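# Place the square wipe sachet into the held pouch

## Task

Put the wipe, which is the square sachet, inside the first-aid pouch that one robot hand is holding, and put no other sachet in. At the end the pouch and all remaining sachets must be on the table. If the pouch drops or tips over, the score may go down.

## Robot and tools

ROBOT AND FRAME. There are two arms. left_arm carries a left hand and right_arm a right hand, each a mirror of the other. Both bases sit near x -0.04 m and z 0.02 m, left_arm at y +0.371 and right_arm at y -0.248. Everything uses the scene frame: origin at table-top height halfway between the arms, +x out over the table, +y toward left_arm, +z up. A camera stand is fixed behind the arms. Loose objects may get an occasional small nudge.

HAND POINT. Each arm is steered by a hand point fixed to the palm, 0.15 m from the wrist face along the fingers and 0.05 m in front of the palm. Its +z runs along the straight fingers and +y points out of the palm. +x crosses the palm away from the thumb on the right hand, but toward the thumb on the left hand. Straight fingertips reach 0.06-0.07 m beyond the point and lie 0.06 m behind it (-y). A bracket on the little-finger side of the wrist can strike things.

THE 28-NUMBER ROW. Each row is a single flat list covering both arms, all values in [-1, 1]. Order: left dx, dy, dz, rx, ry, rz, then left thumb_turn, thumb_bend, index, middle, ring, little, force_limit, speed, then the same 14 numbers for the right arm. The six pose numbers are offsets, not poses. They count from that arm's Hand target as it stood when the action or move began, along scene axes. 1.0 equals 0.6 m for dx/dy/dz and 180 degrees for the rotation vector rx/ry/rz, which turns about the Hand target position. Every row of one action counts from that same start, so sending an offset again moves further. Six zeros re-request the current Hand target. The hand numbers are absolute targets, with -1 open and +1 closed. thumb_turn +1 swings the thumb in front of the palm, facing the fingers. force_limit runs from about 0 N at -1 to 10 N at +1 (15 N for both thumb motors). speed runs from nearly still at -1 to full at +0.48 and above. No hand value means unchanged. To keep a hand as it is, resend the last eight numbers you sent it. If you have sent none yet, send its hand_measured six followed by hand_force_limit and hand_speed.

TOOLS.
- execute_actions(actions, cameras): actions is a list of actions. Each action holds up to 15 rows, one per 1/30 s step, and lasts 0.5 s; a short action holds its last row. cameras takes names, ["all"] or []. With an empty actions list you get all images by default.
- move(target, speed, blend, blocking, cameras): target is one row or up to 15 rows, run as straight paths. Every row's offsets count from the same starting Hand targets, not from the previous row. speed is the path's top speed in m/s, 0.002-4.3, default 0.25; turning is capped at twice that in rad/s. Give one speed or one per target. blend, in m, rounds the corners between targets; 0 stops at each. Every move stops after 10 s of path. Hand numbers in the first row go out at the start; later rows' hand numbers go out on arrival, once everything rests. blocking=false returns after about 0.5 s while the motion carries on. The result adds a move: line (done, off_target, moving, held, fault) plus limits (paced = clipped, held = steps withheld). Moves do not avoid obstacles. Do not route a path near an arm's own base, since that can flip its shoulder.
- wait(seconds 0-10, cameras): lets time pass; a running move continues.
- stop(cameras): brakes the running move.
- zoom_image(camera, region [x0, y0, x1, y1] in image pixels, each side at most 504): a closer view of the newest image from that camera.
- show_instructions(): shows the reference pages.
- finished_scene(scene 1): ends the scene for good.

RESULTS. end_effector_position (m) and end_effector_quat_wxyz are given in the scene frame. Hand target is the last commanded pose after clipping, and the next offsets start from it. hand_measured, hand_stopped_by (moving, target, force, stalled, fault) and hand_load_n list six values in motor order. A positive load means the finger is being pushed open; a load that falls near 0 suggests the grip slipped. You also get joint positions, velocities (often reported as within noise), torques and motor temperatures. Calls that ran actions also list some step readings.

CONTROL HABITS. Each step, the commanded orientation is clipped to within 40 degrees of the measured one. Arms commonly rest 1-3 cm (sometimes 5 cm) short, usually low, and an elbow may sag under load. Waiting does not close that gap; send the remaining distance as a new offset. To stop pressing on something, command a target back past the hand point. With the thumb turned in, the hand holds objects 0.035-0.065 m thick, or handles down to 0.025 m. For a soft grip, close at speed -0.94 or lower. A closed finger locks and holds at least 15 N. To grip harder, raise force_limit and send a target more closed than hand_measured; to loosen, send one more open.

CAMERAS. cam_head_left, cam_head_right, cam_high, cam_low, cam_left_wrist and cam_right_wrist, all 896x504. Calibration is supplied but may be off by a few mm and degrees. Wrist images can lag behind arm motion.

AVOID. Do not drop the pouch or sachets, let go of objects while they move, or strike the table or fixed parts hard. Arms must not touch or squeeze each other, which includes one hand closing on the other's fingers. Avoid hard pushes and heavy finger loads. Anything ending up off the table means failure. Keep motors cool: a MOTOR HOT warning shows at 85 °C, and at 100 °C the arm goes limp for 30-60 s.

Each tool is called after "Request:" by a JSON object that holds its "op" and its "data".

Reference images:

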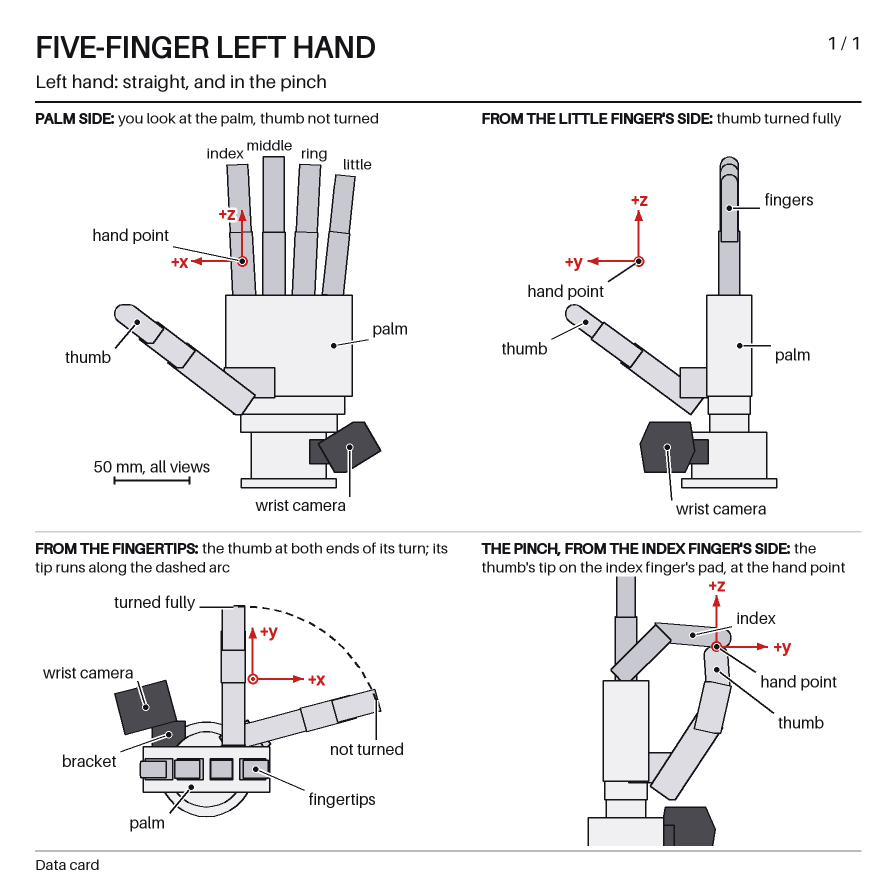

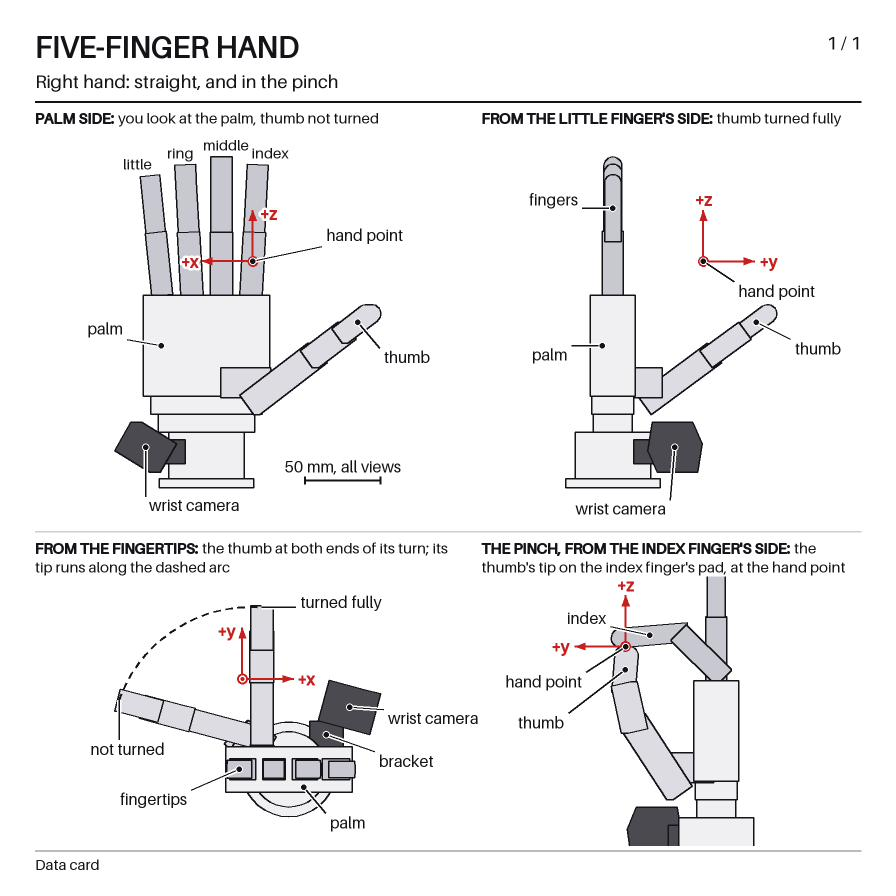

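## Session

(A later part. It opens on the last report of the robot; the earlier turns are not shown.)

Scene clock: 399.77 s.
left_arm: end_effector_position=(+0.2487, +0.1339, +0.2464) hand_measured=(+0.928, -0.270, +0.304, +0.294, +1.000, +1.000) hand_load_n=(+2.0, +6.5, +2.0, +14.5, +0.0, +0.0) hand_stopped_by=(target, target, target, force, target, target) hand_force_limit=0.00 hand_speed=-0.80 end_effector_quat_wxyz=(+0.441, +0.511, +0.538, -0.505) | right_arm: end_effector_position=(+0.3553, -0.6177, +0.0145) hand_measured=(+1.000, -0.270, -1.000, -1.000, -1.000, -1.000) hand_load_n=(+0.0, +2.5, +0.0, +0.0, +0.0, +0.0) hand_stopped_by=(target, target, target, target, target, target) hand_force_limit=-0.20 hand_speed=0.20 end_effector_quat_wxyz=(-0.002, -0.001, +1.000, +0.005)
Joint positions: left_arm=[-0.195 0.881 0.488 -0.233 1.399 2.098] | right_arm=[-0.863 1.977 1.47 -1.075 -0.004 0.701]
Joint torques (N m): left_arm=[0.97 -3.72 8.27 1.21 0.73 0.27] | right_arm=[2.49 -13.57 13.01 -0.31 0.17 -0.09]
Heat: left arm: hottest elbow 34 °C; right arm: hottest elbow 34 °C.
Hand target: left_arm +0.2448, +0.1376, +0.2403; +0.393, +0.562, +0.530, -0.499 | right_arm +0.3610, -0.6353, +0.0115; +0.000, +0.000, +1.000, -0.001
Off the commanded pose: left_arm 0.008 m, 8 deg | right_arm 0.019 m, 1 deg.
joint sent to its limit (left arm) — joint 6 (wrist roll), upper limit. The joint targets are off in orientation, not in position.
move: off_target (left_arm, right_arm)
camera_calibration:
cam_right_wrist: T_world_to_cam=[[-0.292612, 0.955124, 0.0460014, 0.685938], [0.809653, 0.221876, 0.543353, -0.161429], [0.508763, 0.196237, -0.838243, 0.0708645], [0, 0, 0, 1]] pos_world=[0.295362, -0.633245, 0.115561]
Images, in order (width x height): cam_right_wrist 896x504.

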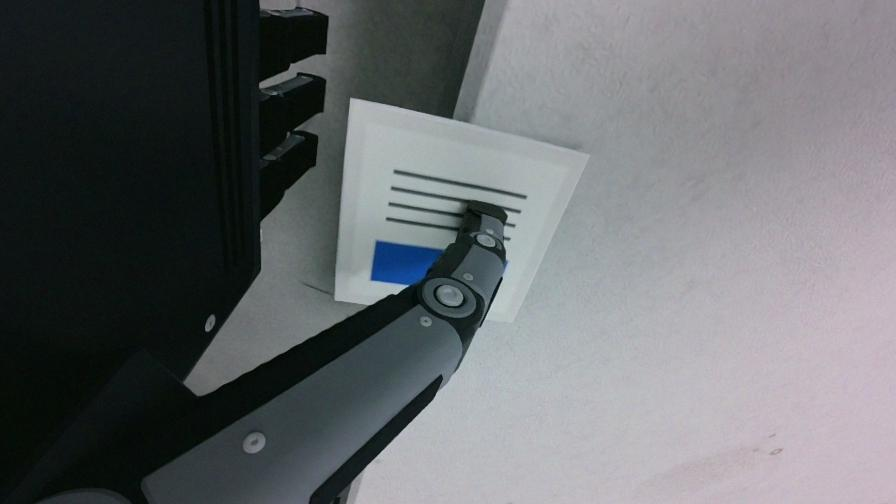

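Request:
{"op": "move", "data": {"target": [[0,0,0,0,0,0,0.928,-0.268,0.304,0.296,1.0,1.0,0.0,-0.8, -0.008,0.03,0.013,0,0,0,1,-0.27,-1,-1,-1,-1,-0.2,0.2],[0,0,0,0,0,0,0.928,-0.268,0.304,0.296,1.0,1.0,0.0,-0.8, -0.008,0.03,0.095,0,0,0,1,-0.27,-1,-1,-1,-1,-0.2,0.2],[0,0,0,0,0,0,0.928,-0.268,0.304,0.296,1.0,1.0,0.0,-0.8, 0.003,-0.0945,0.09,0,0,0,1,-0.27,-1,-1,-1,-1,-0.2,0.2],[0,0,0,0,0,0,0.928,-0.268,0.304,0.296,1.0,1.0,0.0,-0.8, 0.003,-0.0945,0.055,0,0,0,1,-0.27,0,0,-1,-1,-0.2,0.2]], "speed": [0.05,0.08,0.12,0.08], "cameras": ["cam_low","cam_right_wrist"]}}

Request:
{"op": "zoom_image", "data": {"camera": "cam_right_wrist", "region": [400, 100, 760, 400]}}

Request:
{"op": "zoom_image", "data": {"camera": "cam_low", "region": [230, 240, 330, 340]}}

Scene clock: 413.77 s.
left_arm: end_effector_position=(+0.2487, +0.1339, +0.2464) hand_measured=(+0.928, -0.270, +0.304, +0.294, +1.000, +1.000) hand_load_n=(+2.0, +6.5, +1.5, +14.5, +0.0, +0.0) hand_stopped_by=(target, target, target, force, target, target) hand_force_limit=0.00 hand_speed=-0.80 end_effector_quat_wxyz=(+0.441, +0.511, +0.538, -0.505) | right_arm: end_effector_position=(+0.3573, -0.6809, +0.0449) hand_measured=(+1.000, -0.270, +0.000, +0.000, -1.000, -1.000) hand_load_n=(+0.5, +0.0, +0.0, +0.0, +0.0, +0.0) hand_stopped_by=(target, target, target, target, target, target) hand_force_limit=-0.20 hand_speed=0.20 end_effector_quat_wxyz=(-0.005, +0.003, +1.000, +0.008)
Joint positions: left_arm=[-0.195 0.881 0.488 -0.233 1.399 2.098] | right_arm=[-0.927 2.069 1.71 -1.23 -0.001 0.646]
Joint torques (N m): left_arm=[0.97 -3.72 8.27 1.2 0.73 0.26] | right_arm=[2.9 -15.97 12.04 -0.1 0.06 -0.11]
Heat: left arm: hottest elbow 34 °C; right arm: hottest elbow 34 °C.
Hand target: left_arm +0.2448, +0.1376, +0.2403; +0.393, +0.562, +0.530, -0.499 | right_arm +0.3630, -0.6919, +0.0444; +0.000, +0.000, +1.000, -0.001
Off the commanded pose: left_arm 0.008 m, 8 deg | right_arm 0.012 m, 1 deg.
joint sent to its limit (left arm) — joint 6 (wrist roll), upper limit. The joint targets are off in orientation, not in position.
move: off_target (left_arm, right_arm); target 4's new numbers were sent with right_arm's hand 0.013 m and 1 deg from that target
camera_calibration:
cam_right_wrist: T_world_to_cam=[[-0.284638, 0.957203, 0.0523795, 0.743869], [0.814547, 0.212684, 0.539702, -0.173383], [0.505464, 0.196285, -0.840225, 0.10897], [0, 0, 0, 1]] pos_world=[0.297881, -0.696547, 0.146171]
Images, in order (width x height): cam_low 896x504, cam_right_wrist 896x504.

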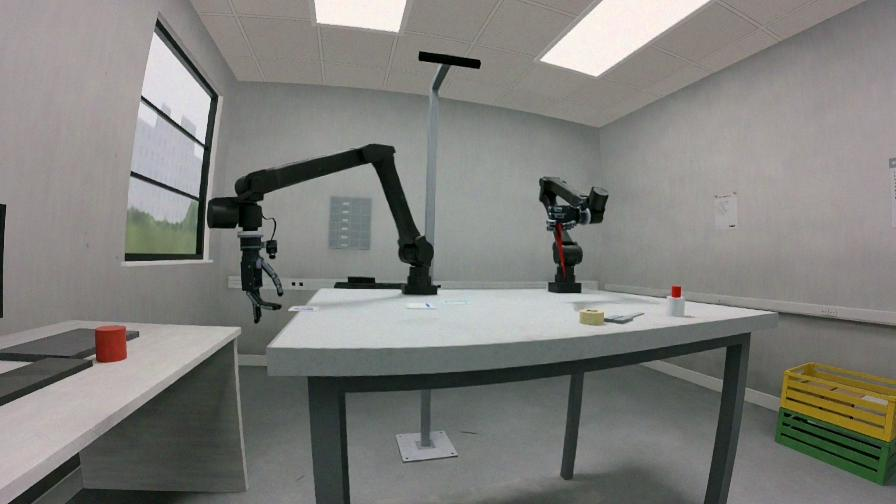

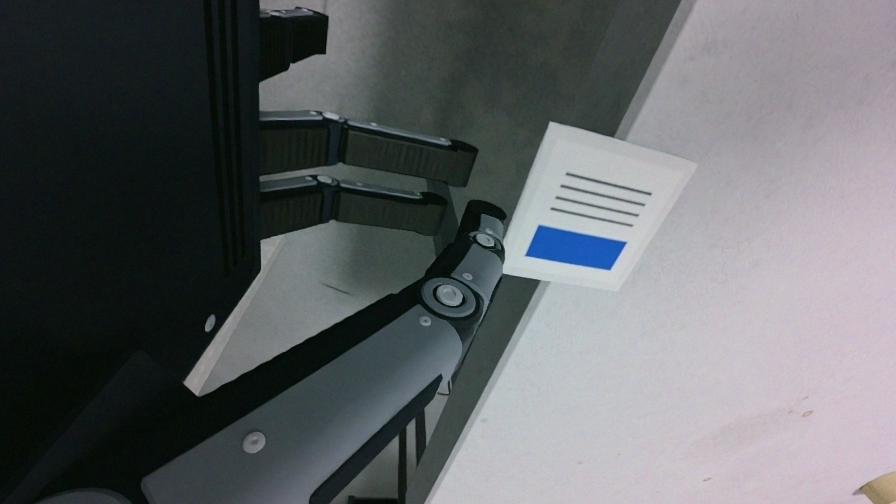

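Scaled by 1.400 from the camera's 896x504 image, which has a finer 1280x720 frame.

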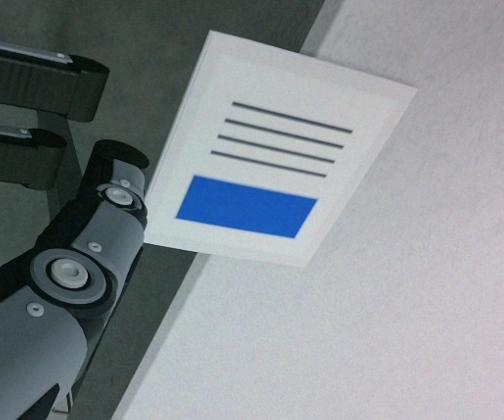

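Scaled by 5.040 from the camera's 896x504 image, which has a finer 1280x720 frame.

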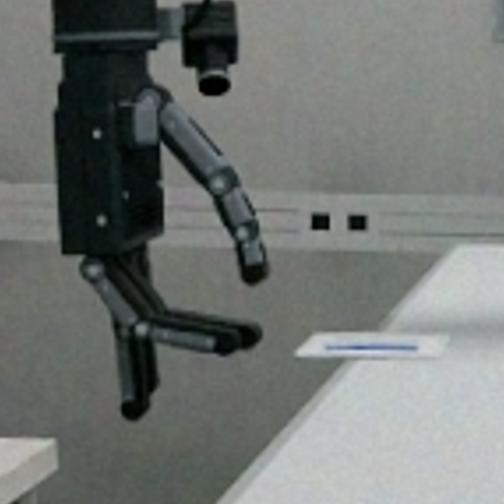

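Request:
{"op": "move", "data": {"target": [[0,0,0,0,0,0,0.928,-0.268,0.304,0.296,1.0,1.0,0.0,-0.8, 0.0,0.04,-0.017,0,0,0,1,-0.27,0,0,-1,-1,-0.2,0.2],[0,0,0,0,0,0,0.928,-0.268,0.304,0.296,1.0,1.0,0.0,-0.8, 0.0,0.082,-0.017,0,0,0,1,-0.27,0,0,-1,-1,-0.2,0.2]], "speed": 0.07, "cameras": ["cam_low","cam_right_wrist"]}}

Request:
{"op": "zoom_image", "data": {"camera": "cam_right_wrist", "region": [360, 100, 720, 400]}}

Request:
{"op": "zoom_image", "data": {"camera": "cam_low", "region": [230, 240, 330, 340]}}

Scene clock: 424.00 s.
left_arm: end_effector_position=(+0.2487, +0.1339, +0.2464) hand_measured=(+0.928, -0.270, +0.304, +0.294, +1.000, +1.000) hand_load_n=(+1.5, +6.5, +1.5, +14.5, +0.0, +0.0) hand_stopped_by=(target, target, target, force, target, target) hand_force_limit=0.00 hand_speed=-0.80 end_effector_quat_wxyz=(+0.441, +0.511, +0.538, -0.505) | right_arm: end_effector_position=(+0.3605, -0.6433, +0.0260) hand_measured=(+1.000, -0.270, +0.000, +0.000, -1.000, -1.000) hand_load_n=(+0.0, +0.0, +0.0, +0.0, +0.0, +0.0) hand_stopped_by=(target, target, target, target, target, target) hand_force_limit=-0.20 hand_speed=0.20 end_effector_quat_wxyz=(-0.005, -0.003, +1.000, +0.008)
Joint positions: left_arm=[-0.195 0.881 0.488 -0.233 1.399 2.098] | right_arm=[-0.884 2.022 1.579 -1.146 -0.001 0.678]
Joint torques (N m): left_arm=[0.91 -3.72 8.27 1.2 0.73 0.26] | right_arm=[3.25 -18.2 8.21 0.03 0.08 0.04]
Heat: left arm: hottest elbow 34 °C; right arm: hottest elbow 34 °C.
Hand target: left_arm +0.2448, +0.1376, +0.2403; +0.393, +0.562, +0.530, -0.499 | right_arm +0.3630, -0.6427, +0.0342; +0.000, +0.000, +1.000, -0.001
Off the commanded pose: left_arm 0.008 m, 8 deg | right_arm 0.009 m, 1 deg.
joint sent to its limit (left arm) — joint 6 (wrist roll), upper limit. The joint targets are off in orientation, not in position.
move: off_target (left_arm)
camera_calibration:
cam_right_wrist: T_world_to_cam=[[-0.294833, 0.954081, 0.052945, 0.711375], [0.812768, 0.221257, 0.538937, -0.167536], [0.502475, 0.201929, -0.84068, 0.0887919], [0, 0, 0, 1]] pos_world=[0.301289, -0.659571, 0.127273]
Images, in order (width x height): cam_low 896x504, cam_right_wrist 896x504.

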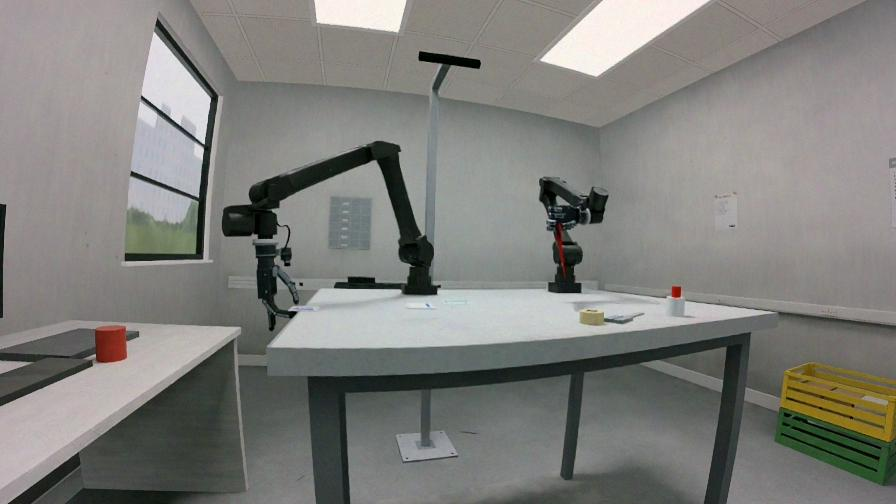

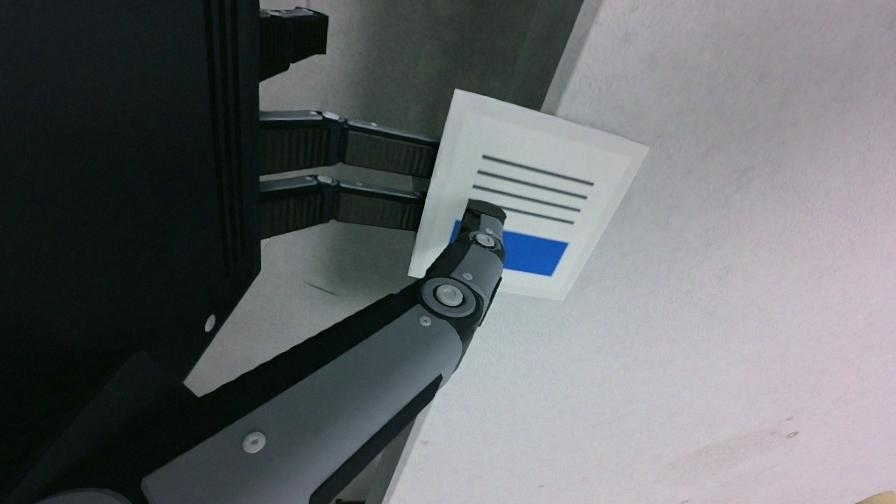

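Scaled by 1.400 from the camera's 896x504 image, which has a finer 1280x720 frame.

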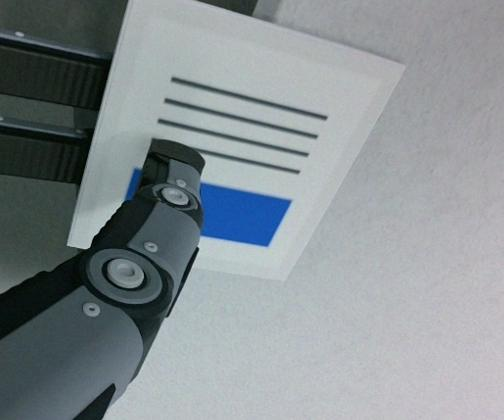

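Scaled by 5.040 from the camera's 896x504 image, which has a finer 1280x720 frame.

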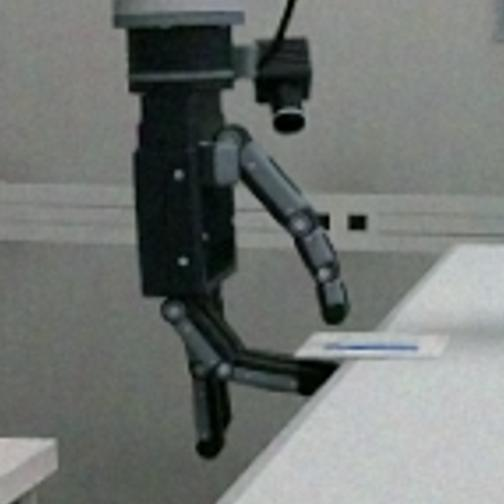

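Request:
{"op": "move", "data": {"target": [[0,0,0,0,0,0,0.928,-0.268,0.304,0.296,1.0,1.0,0.0,-0.8, 0.0,0.003,-0.015,0,0,0,1,-0.27,0,0,-1,-1,-0.2,0.2]], "speed": 0.05, "cameras": ["cam_low","cam_right_wrist"]}}

Request:
{"op": "zoom_image", "data": {"camera": "cam_low", "region": [230, 240, 330, 340]}}

Scene clock: 429.77 s.
left_arm: end_effector_position=(+0.2487, +0.1339, +0.2464) hand_measured=(+0.928, -0.270, +0.304, +0.294, +1.000, +1.000) hand_load_n=(+2.0, +6.5, +2.0, +14.5, +0.0, +0.0) hand_stopped_by=(target, target, target, force, target, target) hand_force_limit=0.00 hand_speed=-0.80 end_effector_quat_wxyz=(+0.441, +0.511, +0.538, -0.505) | right_arm: end_effector_position=(+0.3602, -0.6429, +0.0209) hand_measured=(+1.000, -0.270, +0.000, +0.000, -1.000, -1.000) hand_load_n=(+0.0, +0.0, +0.0, +0.0, +0.0, +0.0) hand_stopped_by=(target, target, target, target, target, target) hand_force_limit=-0.20 hand_speed=0.20 end_effector_quat_wxyz=(-0.003, -0.002, +1.000, +0.005)
Joint positions: left_arm=[-0.195 0.881 0.488 -0.233 1.399 2.098] | right_arm=[-0.884 2.022 1.564 -1.125 -0.001 0.68]
Joint torques (N m): left_arm=[0.91 -3.72 8.27 1.21 0.73 0.27] | right_arm=[3.49 -17.67 8.1 -0.02 0.08 0.06]
Heat: left arm: hottest elbow 34 °C; right arm: hottest shoulder 34 °C.
Hand target: left_arm +0.2448, +0.1376, +0.2403; +0.393, +0.562, +0.530, -0.499 | right_arm +0.3630, -0.6408, +0.0253; +0.000, +0.000, +1.000, -0.001
Off the commanded pose: left_arm 0.008 m, 8 deg | right_arm 0.006 m, 1 deg.
joint sent to its limit (left arm) — joint 6 (wrist roll), upper limit. The joint targets are off in orientation, not in position.
move: off_target (left_arm)
camera_calibration:
cam_right_wrist: T_world_to_cam=[[-0.292871, 0.955016, 0.0465915, 0.711167], [0.810917, 0.222272, 0.541303, -0.163459], [0.506597, 0.196314, -0.839536, 0.0794718], [0, 0, 0, 1]] pos_world=[0.300572, -0.658445, 0.122066]
Images, in order (width x height): cam_low 896x504, cam_right_wrist 896x504.

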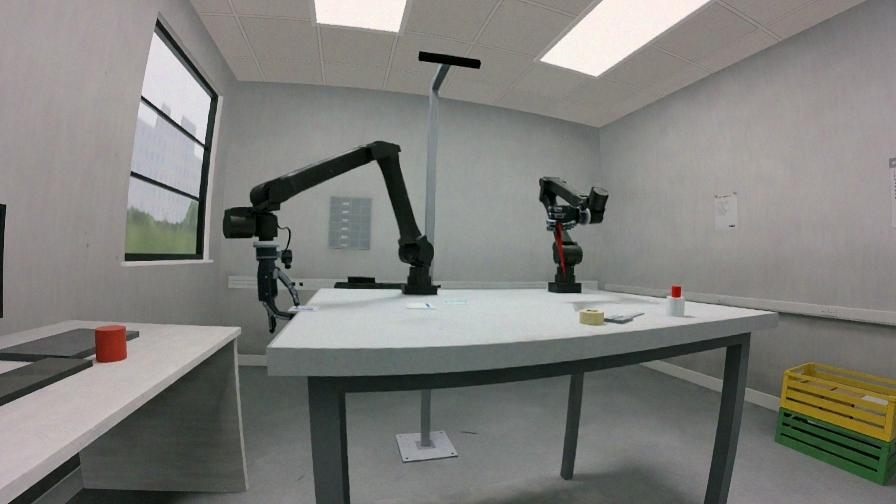

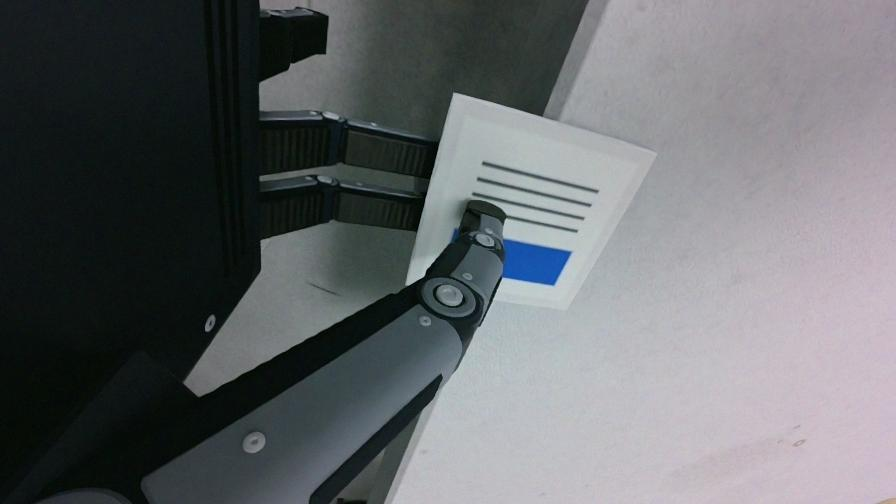

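Scaled by 5.040 from the camera's 896x504 image, which has a finer 1280x720 frame.

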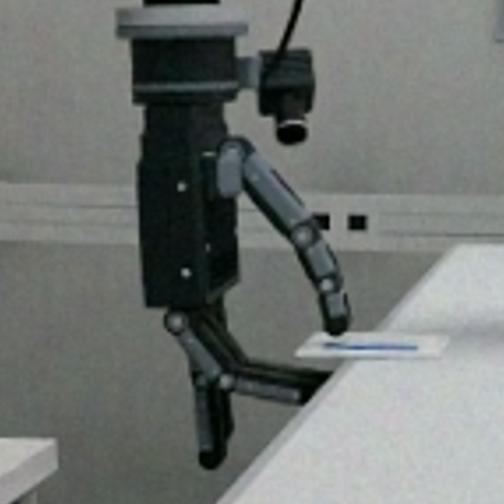

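Request:
{"op": "move", "data": {"target": [[0,0,0,0,0,0,0.928,-0.268,0.304,0.296,1.0,1.0,0.0,-0.8, 0.0,0.0,-0.007,0,0,0,1,-0.27,0,0,-1,-1,-0.2,-0.6],[0,0,0,0,0,0,0.928,-0.268,0.304,0.296,1.0,1.0,0.0,-0.8, 0.0,0.0,-0.007,0,0,0,1,-0.27,0.26,0.26,-1,-1,-0.2,-0.6]], "speed": 0.05, "cameras": ["cam_low","cam_right_wrist"]}}

Request:
{"op": "zoom_image", "data": {"camera": "cam_low", "region": [230, 240, 330, 340]}}

Scene clock: 435.33 s.
left_arm: end_effector_position=(+0.2487, +0.1339, +0.2464) hand_measured=(+0.928, -0.270, +0.304, +0.294, +1.000, +1.000) hand_load_n=(+1.5, +6.5, +2.0, +14.5, +0.0, +0.0) hand_stopped_by=(target, target, target, force, target, target) hand_force_limit=0.00 hand_speed=-0.80 end_effector_quat_wxyz=(+0.441, +0.511, +0.538, -0.505) | right_arm: end_effector_position=(+0.3618, -0.6449, +0.0206) hand_measured=(+1.000, -0.270, +0.260, +0.260, -1.000, -1.000) hand_load_n=(+0.0, +1.0, +0.0, +2.0, +0.0, +0.0) hand_stopped_by=(target, target, target, target, target, target) hand_force_limit=-0.20 hand_speed=-0.60 end_effector_quat_wxyz=(+0.000, -0.001, +1.000, +0.001)
Joint positions: left_arm=[-0.195 0.881 0.488 -0.233 1.399 2.098] | right_arm=[-0.884 2.022 1.564 -1.115 -0.001 0.681]
Joint torques (N m): left_arm=[0.97 -3.72 8.28 1.21 0.73 0.27] | right_arm=[3.43 -17.49 7.79 0.06 0.09 0.06]
Heat: left arm: hottest elbow 34 °C; right arm: hottest shoulder 34 °C.
Hand target: left_arm +0.2448, +0.1376, +0.2403; +0.393, +0.562, +0.530, -0.499 | right_arm +0.3630, -0.6409, +0.0211; +0.000, +0.000, +1.000, -0.001
Off the commanded pose: left_arm 0.008 m, 8 deg | right_arm 0.004 m, 0 deg.
joint sent to its limit (left arm) — joint 6 (wrist roll), upper limit. The joint targets are off in orientation, not in position.
move: off_target (left_arm)
camera_calibration:
cam_right_wrist: T_world_to_cam=[[-0.292394, 0.955554, 0.0377236, 0.713886], [0.807829, 0.225695, 0.544494, -0.160859], [0.511779, 0.189681, -0.837916, 0.0725599], [0, 0, 0, 1]] pos_world=[0.301548, -0.659615, 0.121456]
Images, in order (width x height): cam_low 896x504, cam_right_wrist 896x504.

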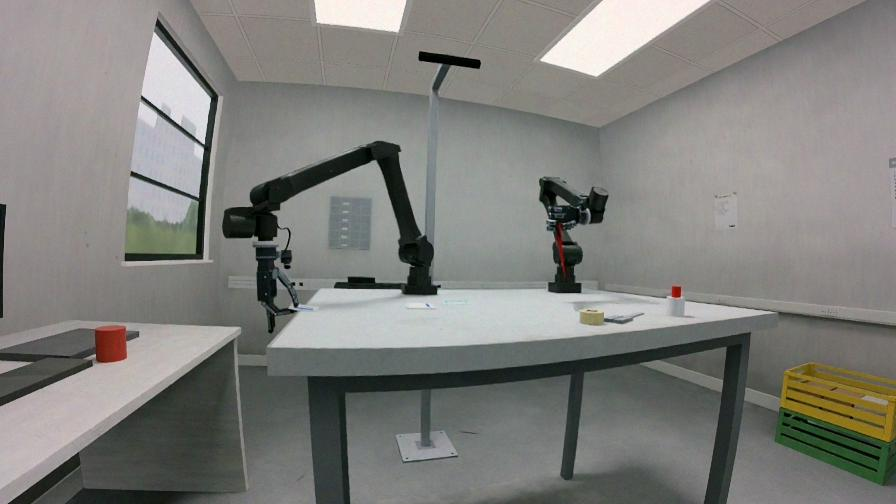

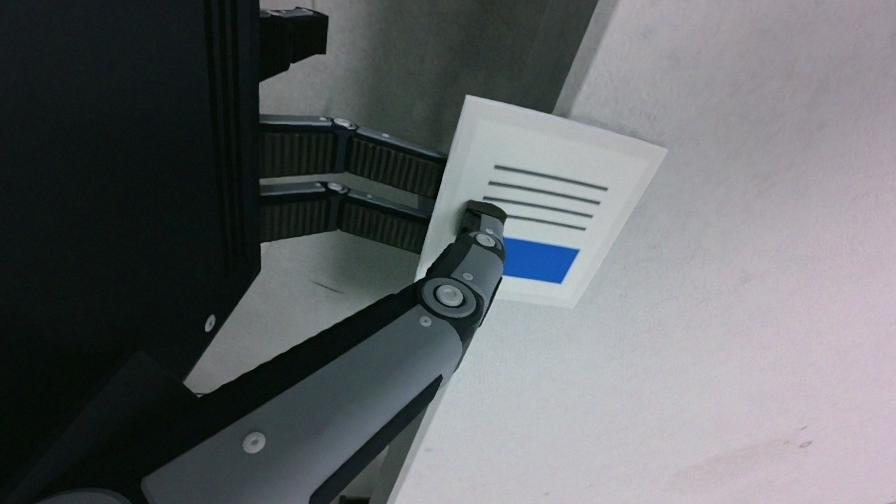

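Scaled by 5.040 from the camera's 896x504 image, which has a finer 1280x720 frame.

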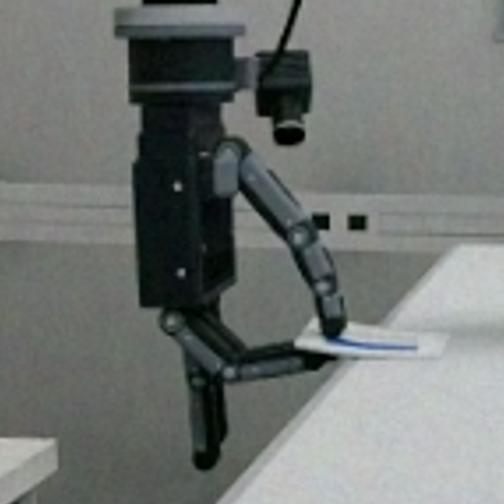

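Request:
{"op": "move", "data": {"target": [[0,0,0,0,0,0,0.928,-0.268,0.304,0.296,1.0,1.0,0.0,-0.8, 0.0,0.0,0,0,0,0,1,-0.27,0.36,0.34,-1,-1,-0.2,-0.8]], "speed": 0.05, "cameras": ["cam_low","cam_right_wrist"]}}

Request:
{"op": "zoom_image", "data": {"camera": "cam_low", "region": [230, 240, 330, 340]}}

Request:
{"op": "zoom_image", "data": {"camera": "cam_right_wrist", "region": [360, 60, 720, 360]}}

Scene clock: 438.67 s.
left_arm: end_effector_position=(+0.2487, +0.1339, +0.2464) hand_measured=(+0.928, -0.270, +0.304, +0.294, +1.000, +1.000) hand_load_n=(+1.5, +6.5, +2.0, +14.5, +0.0, +0.0) hand_stopped_by=(target, target, target, force, target, target) hand_force_limit=0.00 hand_speed=-0.80 end_effector_quat_wxyz=(+0.441, +0.511, +0.538, -0.505) | right_arm: end_effector_position=(+0.3618, -0.6449, +0.0206) hand_measured=(+1.000, -0.272, +0.348, +0.274, -1.000, -1.000) hand_load_n=(-0.5, +8.5, +5.5, +4.5, +0.0, +0.0) hand_stopped_by=(target, target, force, force, target, target) hand_force_limit=-0.20 hand_speed=-0.80 end_effector_quat_wxyz=(+0.000, -0.001, +1.000, +0.001)
Joint positions: left_arm=[-0.195 0.881 0.488 -0.233 1.399 2.098] | right_arm=[-0.884 2.022 1.564 -1.115 -0.001 0.681]
Joint torques (N m): left_arm=[0.97 -3.72 8.27 1.2 0.73 0.27] | right_arm=[3.72 -17.9 7.79 0.02 0.1 0.05]
Heat: left arm: hottest elbow 34 °C; right arm: hottest shoulder 35 °C.
Hand target: left_arm +0.2448, +0.1376, +0.2403; +0.393, +0.562, +0.530, -0.499 | right_arm +0.3630, -0.6409, +0.0211; +0.000, +0.000, +1.000, -0.001
Off the commanded pose: left_arm 0.008 m, 8 deg | right_arm 0.004 m, 0 deg.
joint sent to its limit (left arm) — joint 6 (wrist roll), upper limit. The joint targets are off in orientation, not in position.
move: off_target (left_arm)
camera_calibration:
cam_right_wrist: T_world_to_cam=[[-0.292394, 0.955554, 0.0377236, 0.713886], [0.807829, 0.225695, 0.544494, -0.160859], [0.511779, 0.189681, -0.837916, 0.0725599], [0, 0, 0, 1]] pos_world=[0.301548, -0.659615, 0.121456]
Images, in order (width x height): cam_low 896x504, cam_right_wrist 896x504.

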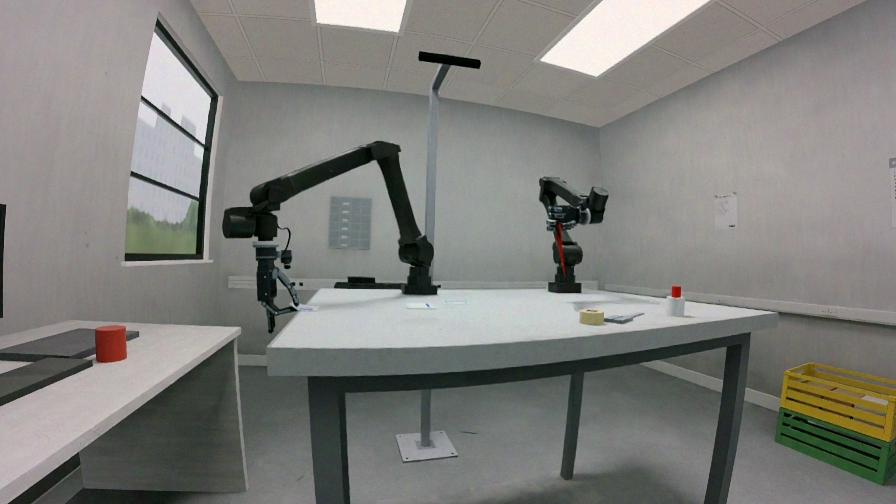

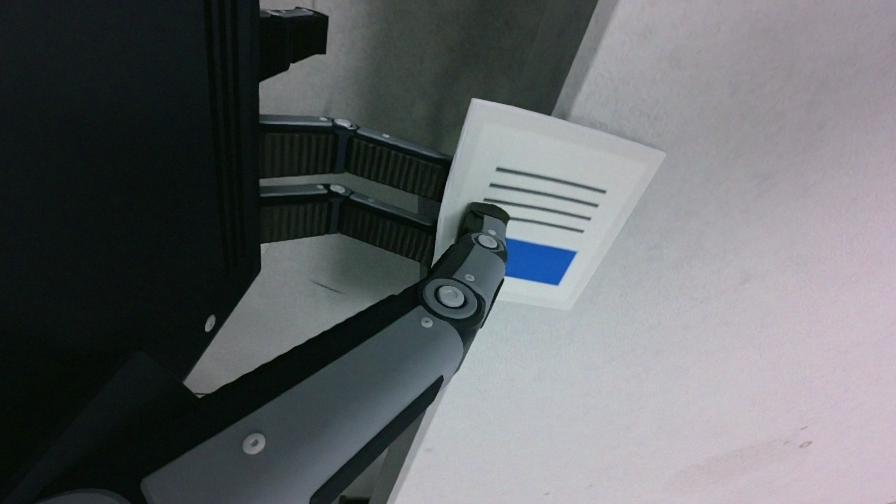

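Scaled by 5.040 from the camera's 896x504 image, which has a finer 1280x720 frame.

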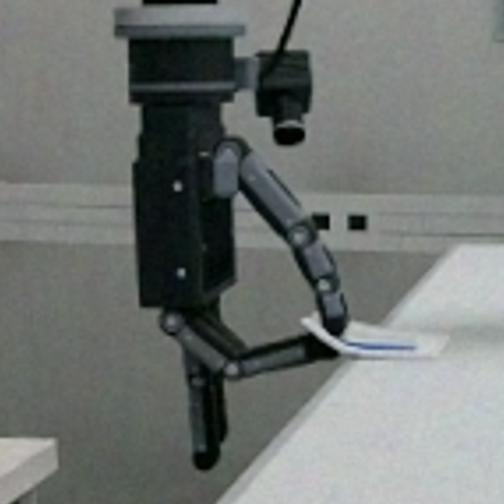

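Scaled by 1.400 from the camera's 896x504 image, which has a finer 1280x720 frame.

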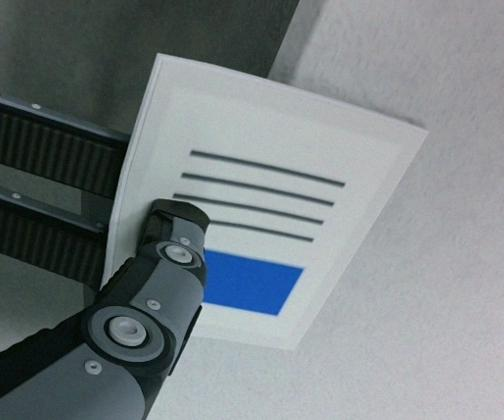

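Request:
{"op": "move", "data": {"target": [[0,0,0,0,0,0,0.928,-0.268,0.304,0.296,1.0,1.0,0.0,-0.8, 0.0,-0.03,0.2,0,0,0,1,-0.27,0.36,0.34,-1,-1,-0.2,-0.8]], "speed": 0.12, "cameras": ["cam_head_right","cam_high","cam_low","cam_right_wrist"]}}

Request:
{"op": "zoom_image", "data": {"camera": "cam_low", "region": [200, 200, 330, 330]}}

Request:
{"op": "zoom_image", "data": {"camera": "cam_right_wrist", "region": [360, 60, 720, 360]}}

Scene clock: 443.10 s.
left_arm: end_effector_position=(+0.2487, +0.1339, +0.2464) hand_measured=(+0.928, -0.270, +0.304, +0.294, +1.000, +1.000) hand_load_n=(+2.0, +6.5, +2.0, +14.5, +0.0, +0.0) hand_stopped_by=(target, target, target, force, target, target) hand_force_limit=0.00 hand_speed=-0.80 end_effector_quat_wxyz=(+0.441, +0.511, +0.538, -0.505) | right_arm: end_effector_position=(+0.3551, -0.6410, +0.1155) hand_measured=(+1.000, -0.272, +0.348, +0.274, -1.000, -1.000) hand_load_n=(-0.5, +8.5, +5.5, +4.5, +0.0, +0.0) hand_stopped_by=(target, target, force, force, target, target) hand_force_limit=-0.20 hand_speed=-0.80 end_effector_quat_wxyz=(-0.018, +0.000, +1.000, +0.023)
Joint positions: left_arm=[-0.195 0.881 0.488 -0.233 1.399 2.098] | right_arm=[-0.889 1.956 1.717 -1.391 -0.001 0.679]
Joint torques (N m): left_arm=[0.91 -3.72 8.28 1.21 0.73 0.27] | right_arm=[2.84 -17.73 14.9 -0.69 0.09 -0.13]
Heat: left arm: hottest elbow 34 °C; right arm: hottest shoulder 35 °C.
Hand target: left_arm +0.2448, +0.1376, +0.2403; +0.393, +0.562, +0.530, -0.499 | right_arm +0.3629, -0.6590, +0.1410; +0.000, +0.000, +1.000, -0.001
Off the commanded pose: left_arm 0.008 m, 8 deg | right_arm 0.032 m, 3 deg.
joint sent to its limit (left arm) — joint 6 (wrist roll), upper limit. The joint targets are off in orientation, not in position.
move: off_target (left_arm, right_arm)
camera_calibration:
cam_right_wrist: T_world_to_cam=[[-0.287614, 0.953544, 0.0896179, 0.695694], [0.827261, 0.200187, 0.524942, -0.228906], [0.482615, 0.225118, -0.846407, 0.188912], [0, 0, 0, 1]] pos_world=[0.298284, -0.660079, 0.217712]
Images, in order (width x height): cam_head_right 896x504, cam_high 896x504, cam_low 896x504, cam_right_wrist 896x504.

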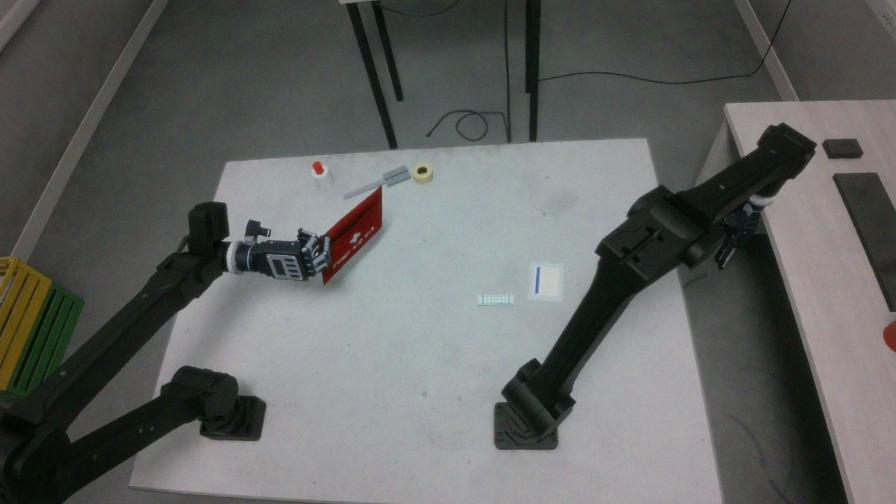

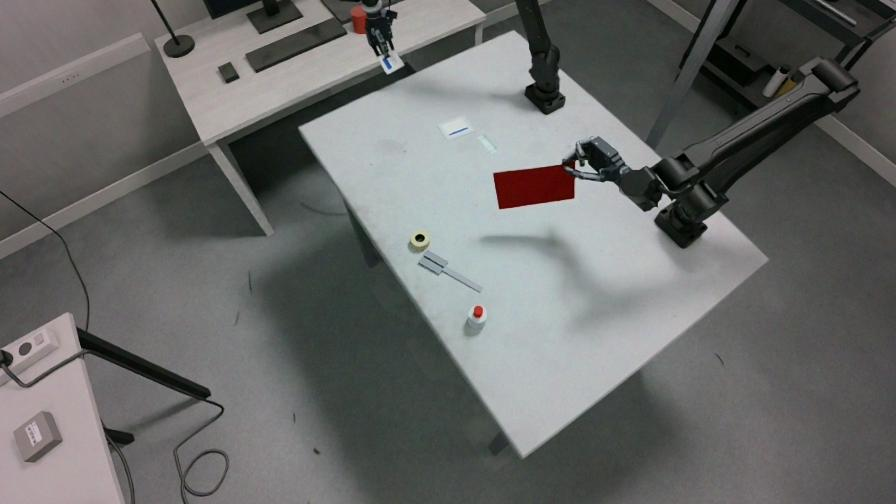

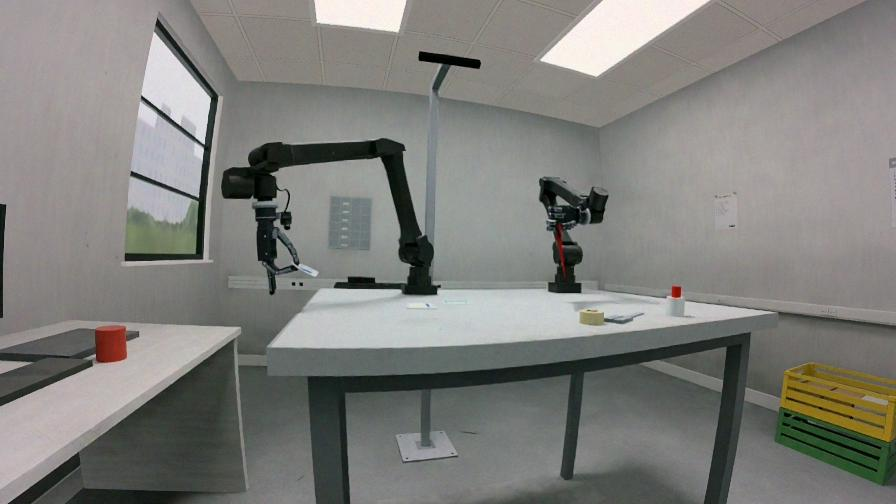

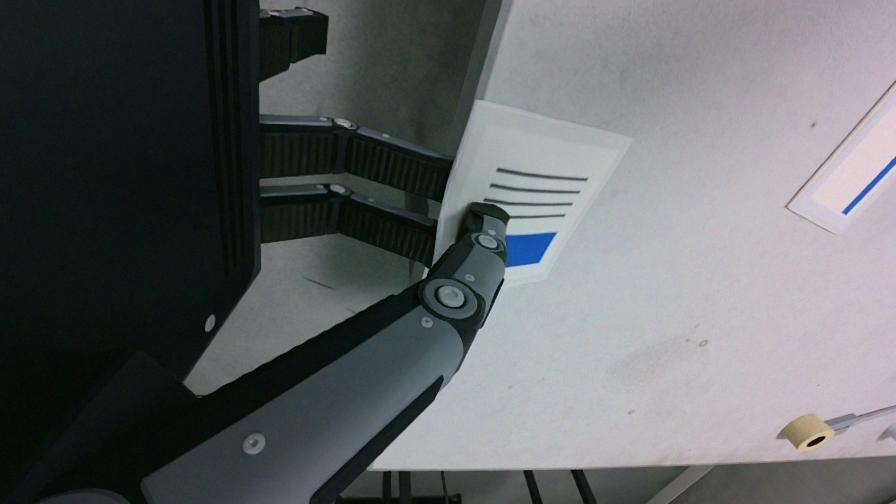

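Scaled by 3.877 from the camera's 896x504 image, which has a finer 1280x720 frame.

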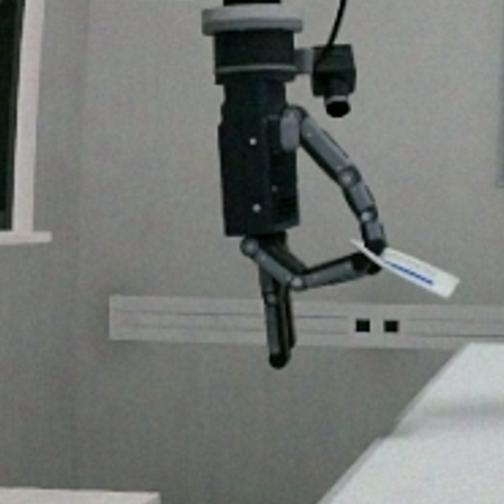

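Scaled by 1.400 from the camera's 896x504 image, which has a finer 1280x720 frame.

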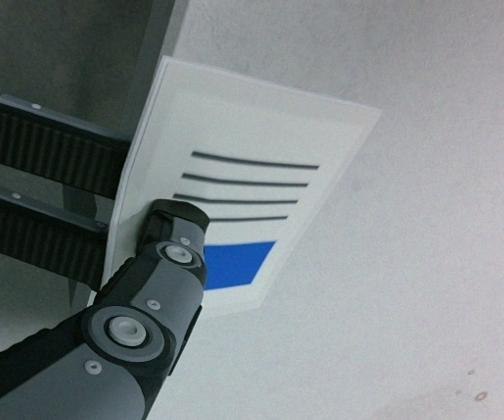

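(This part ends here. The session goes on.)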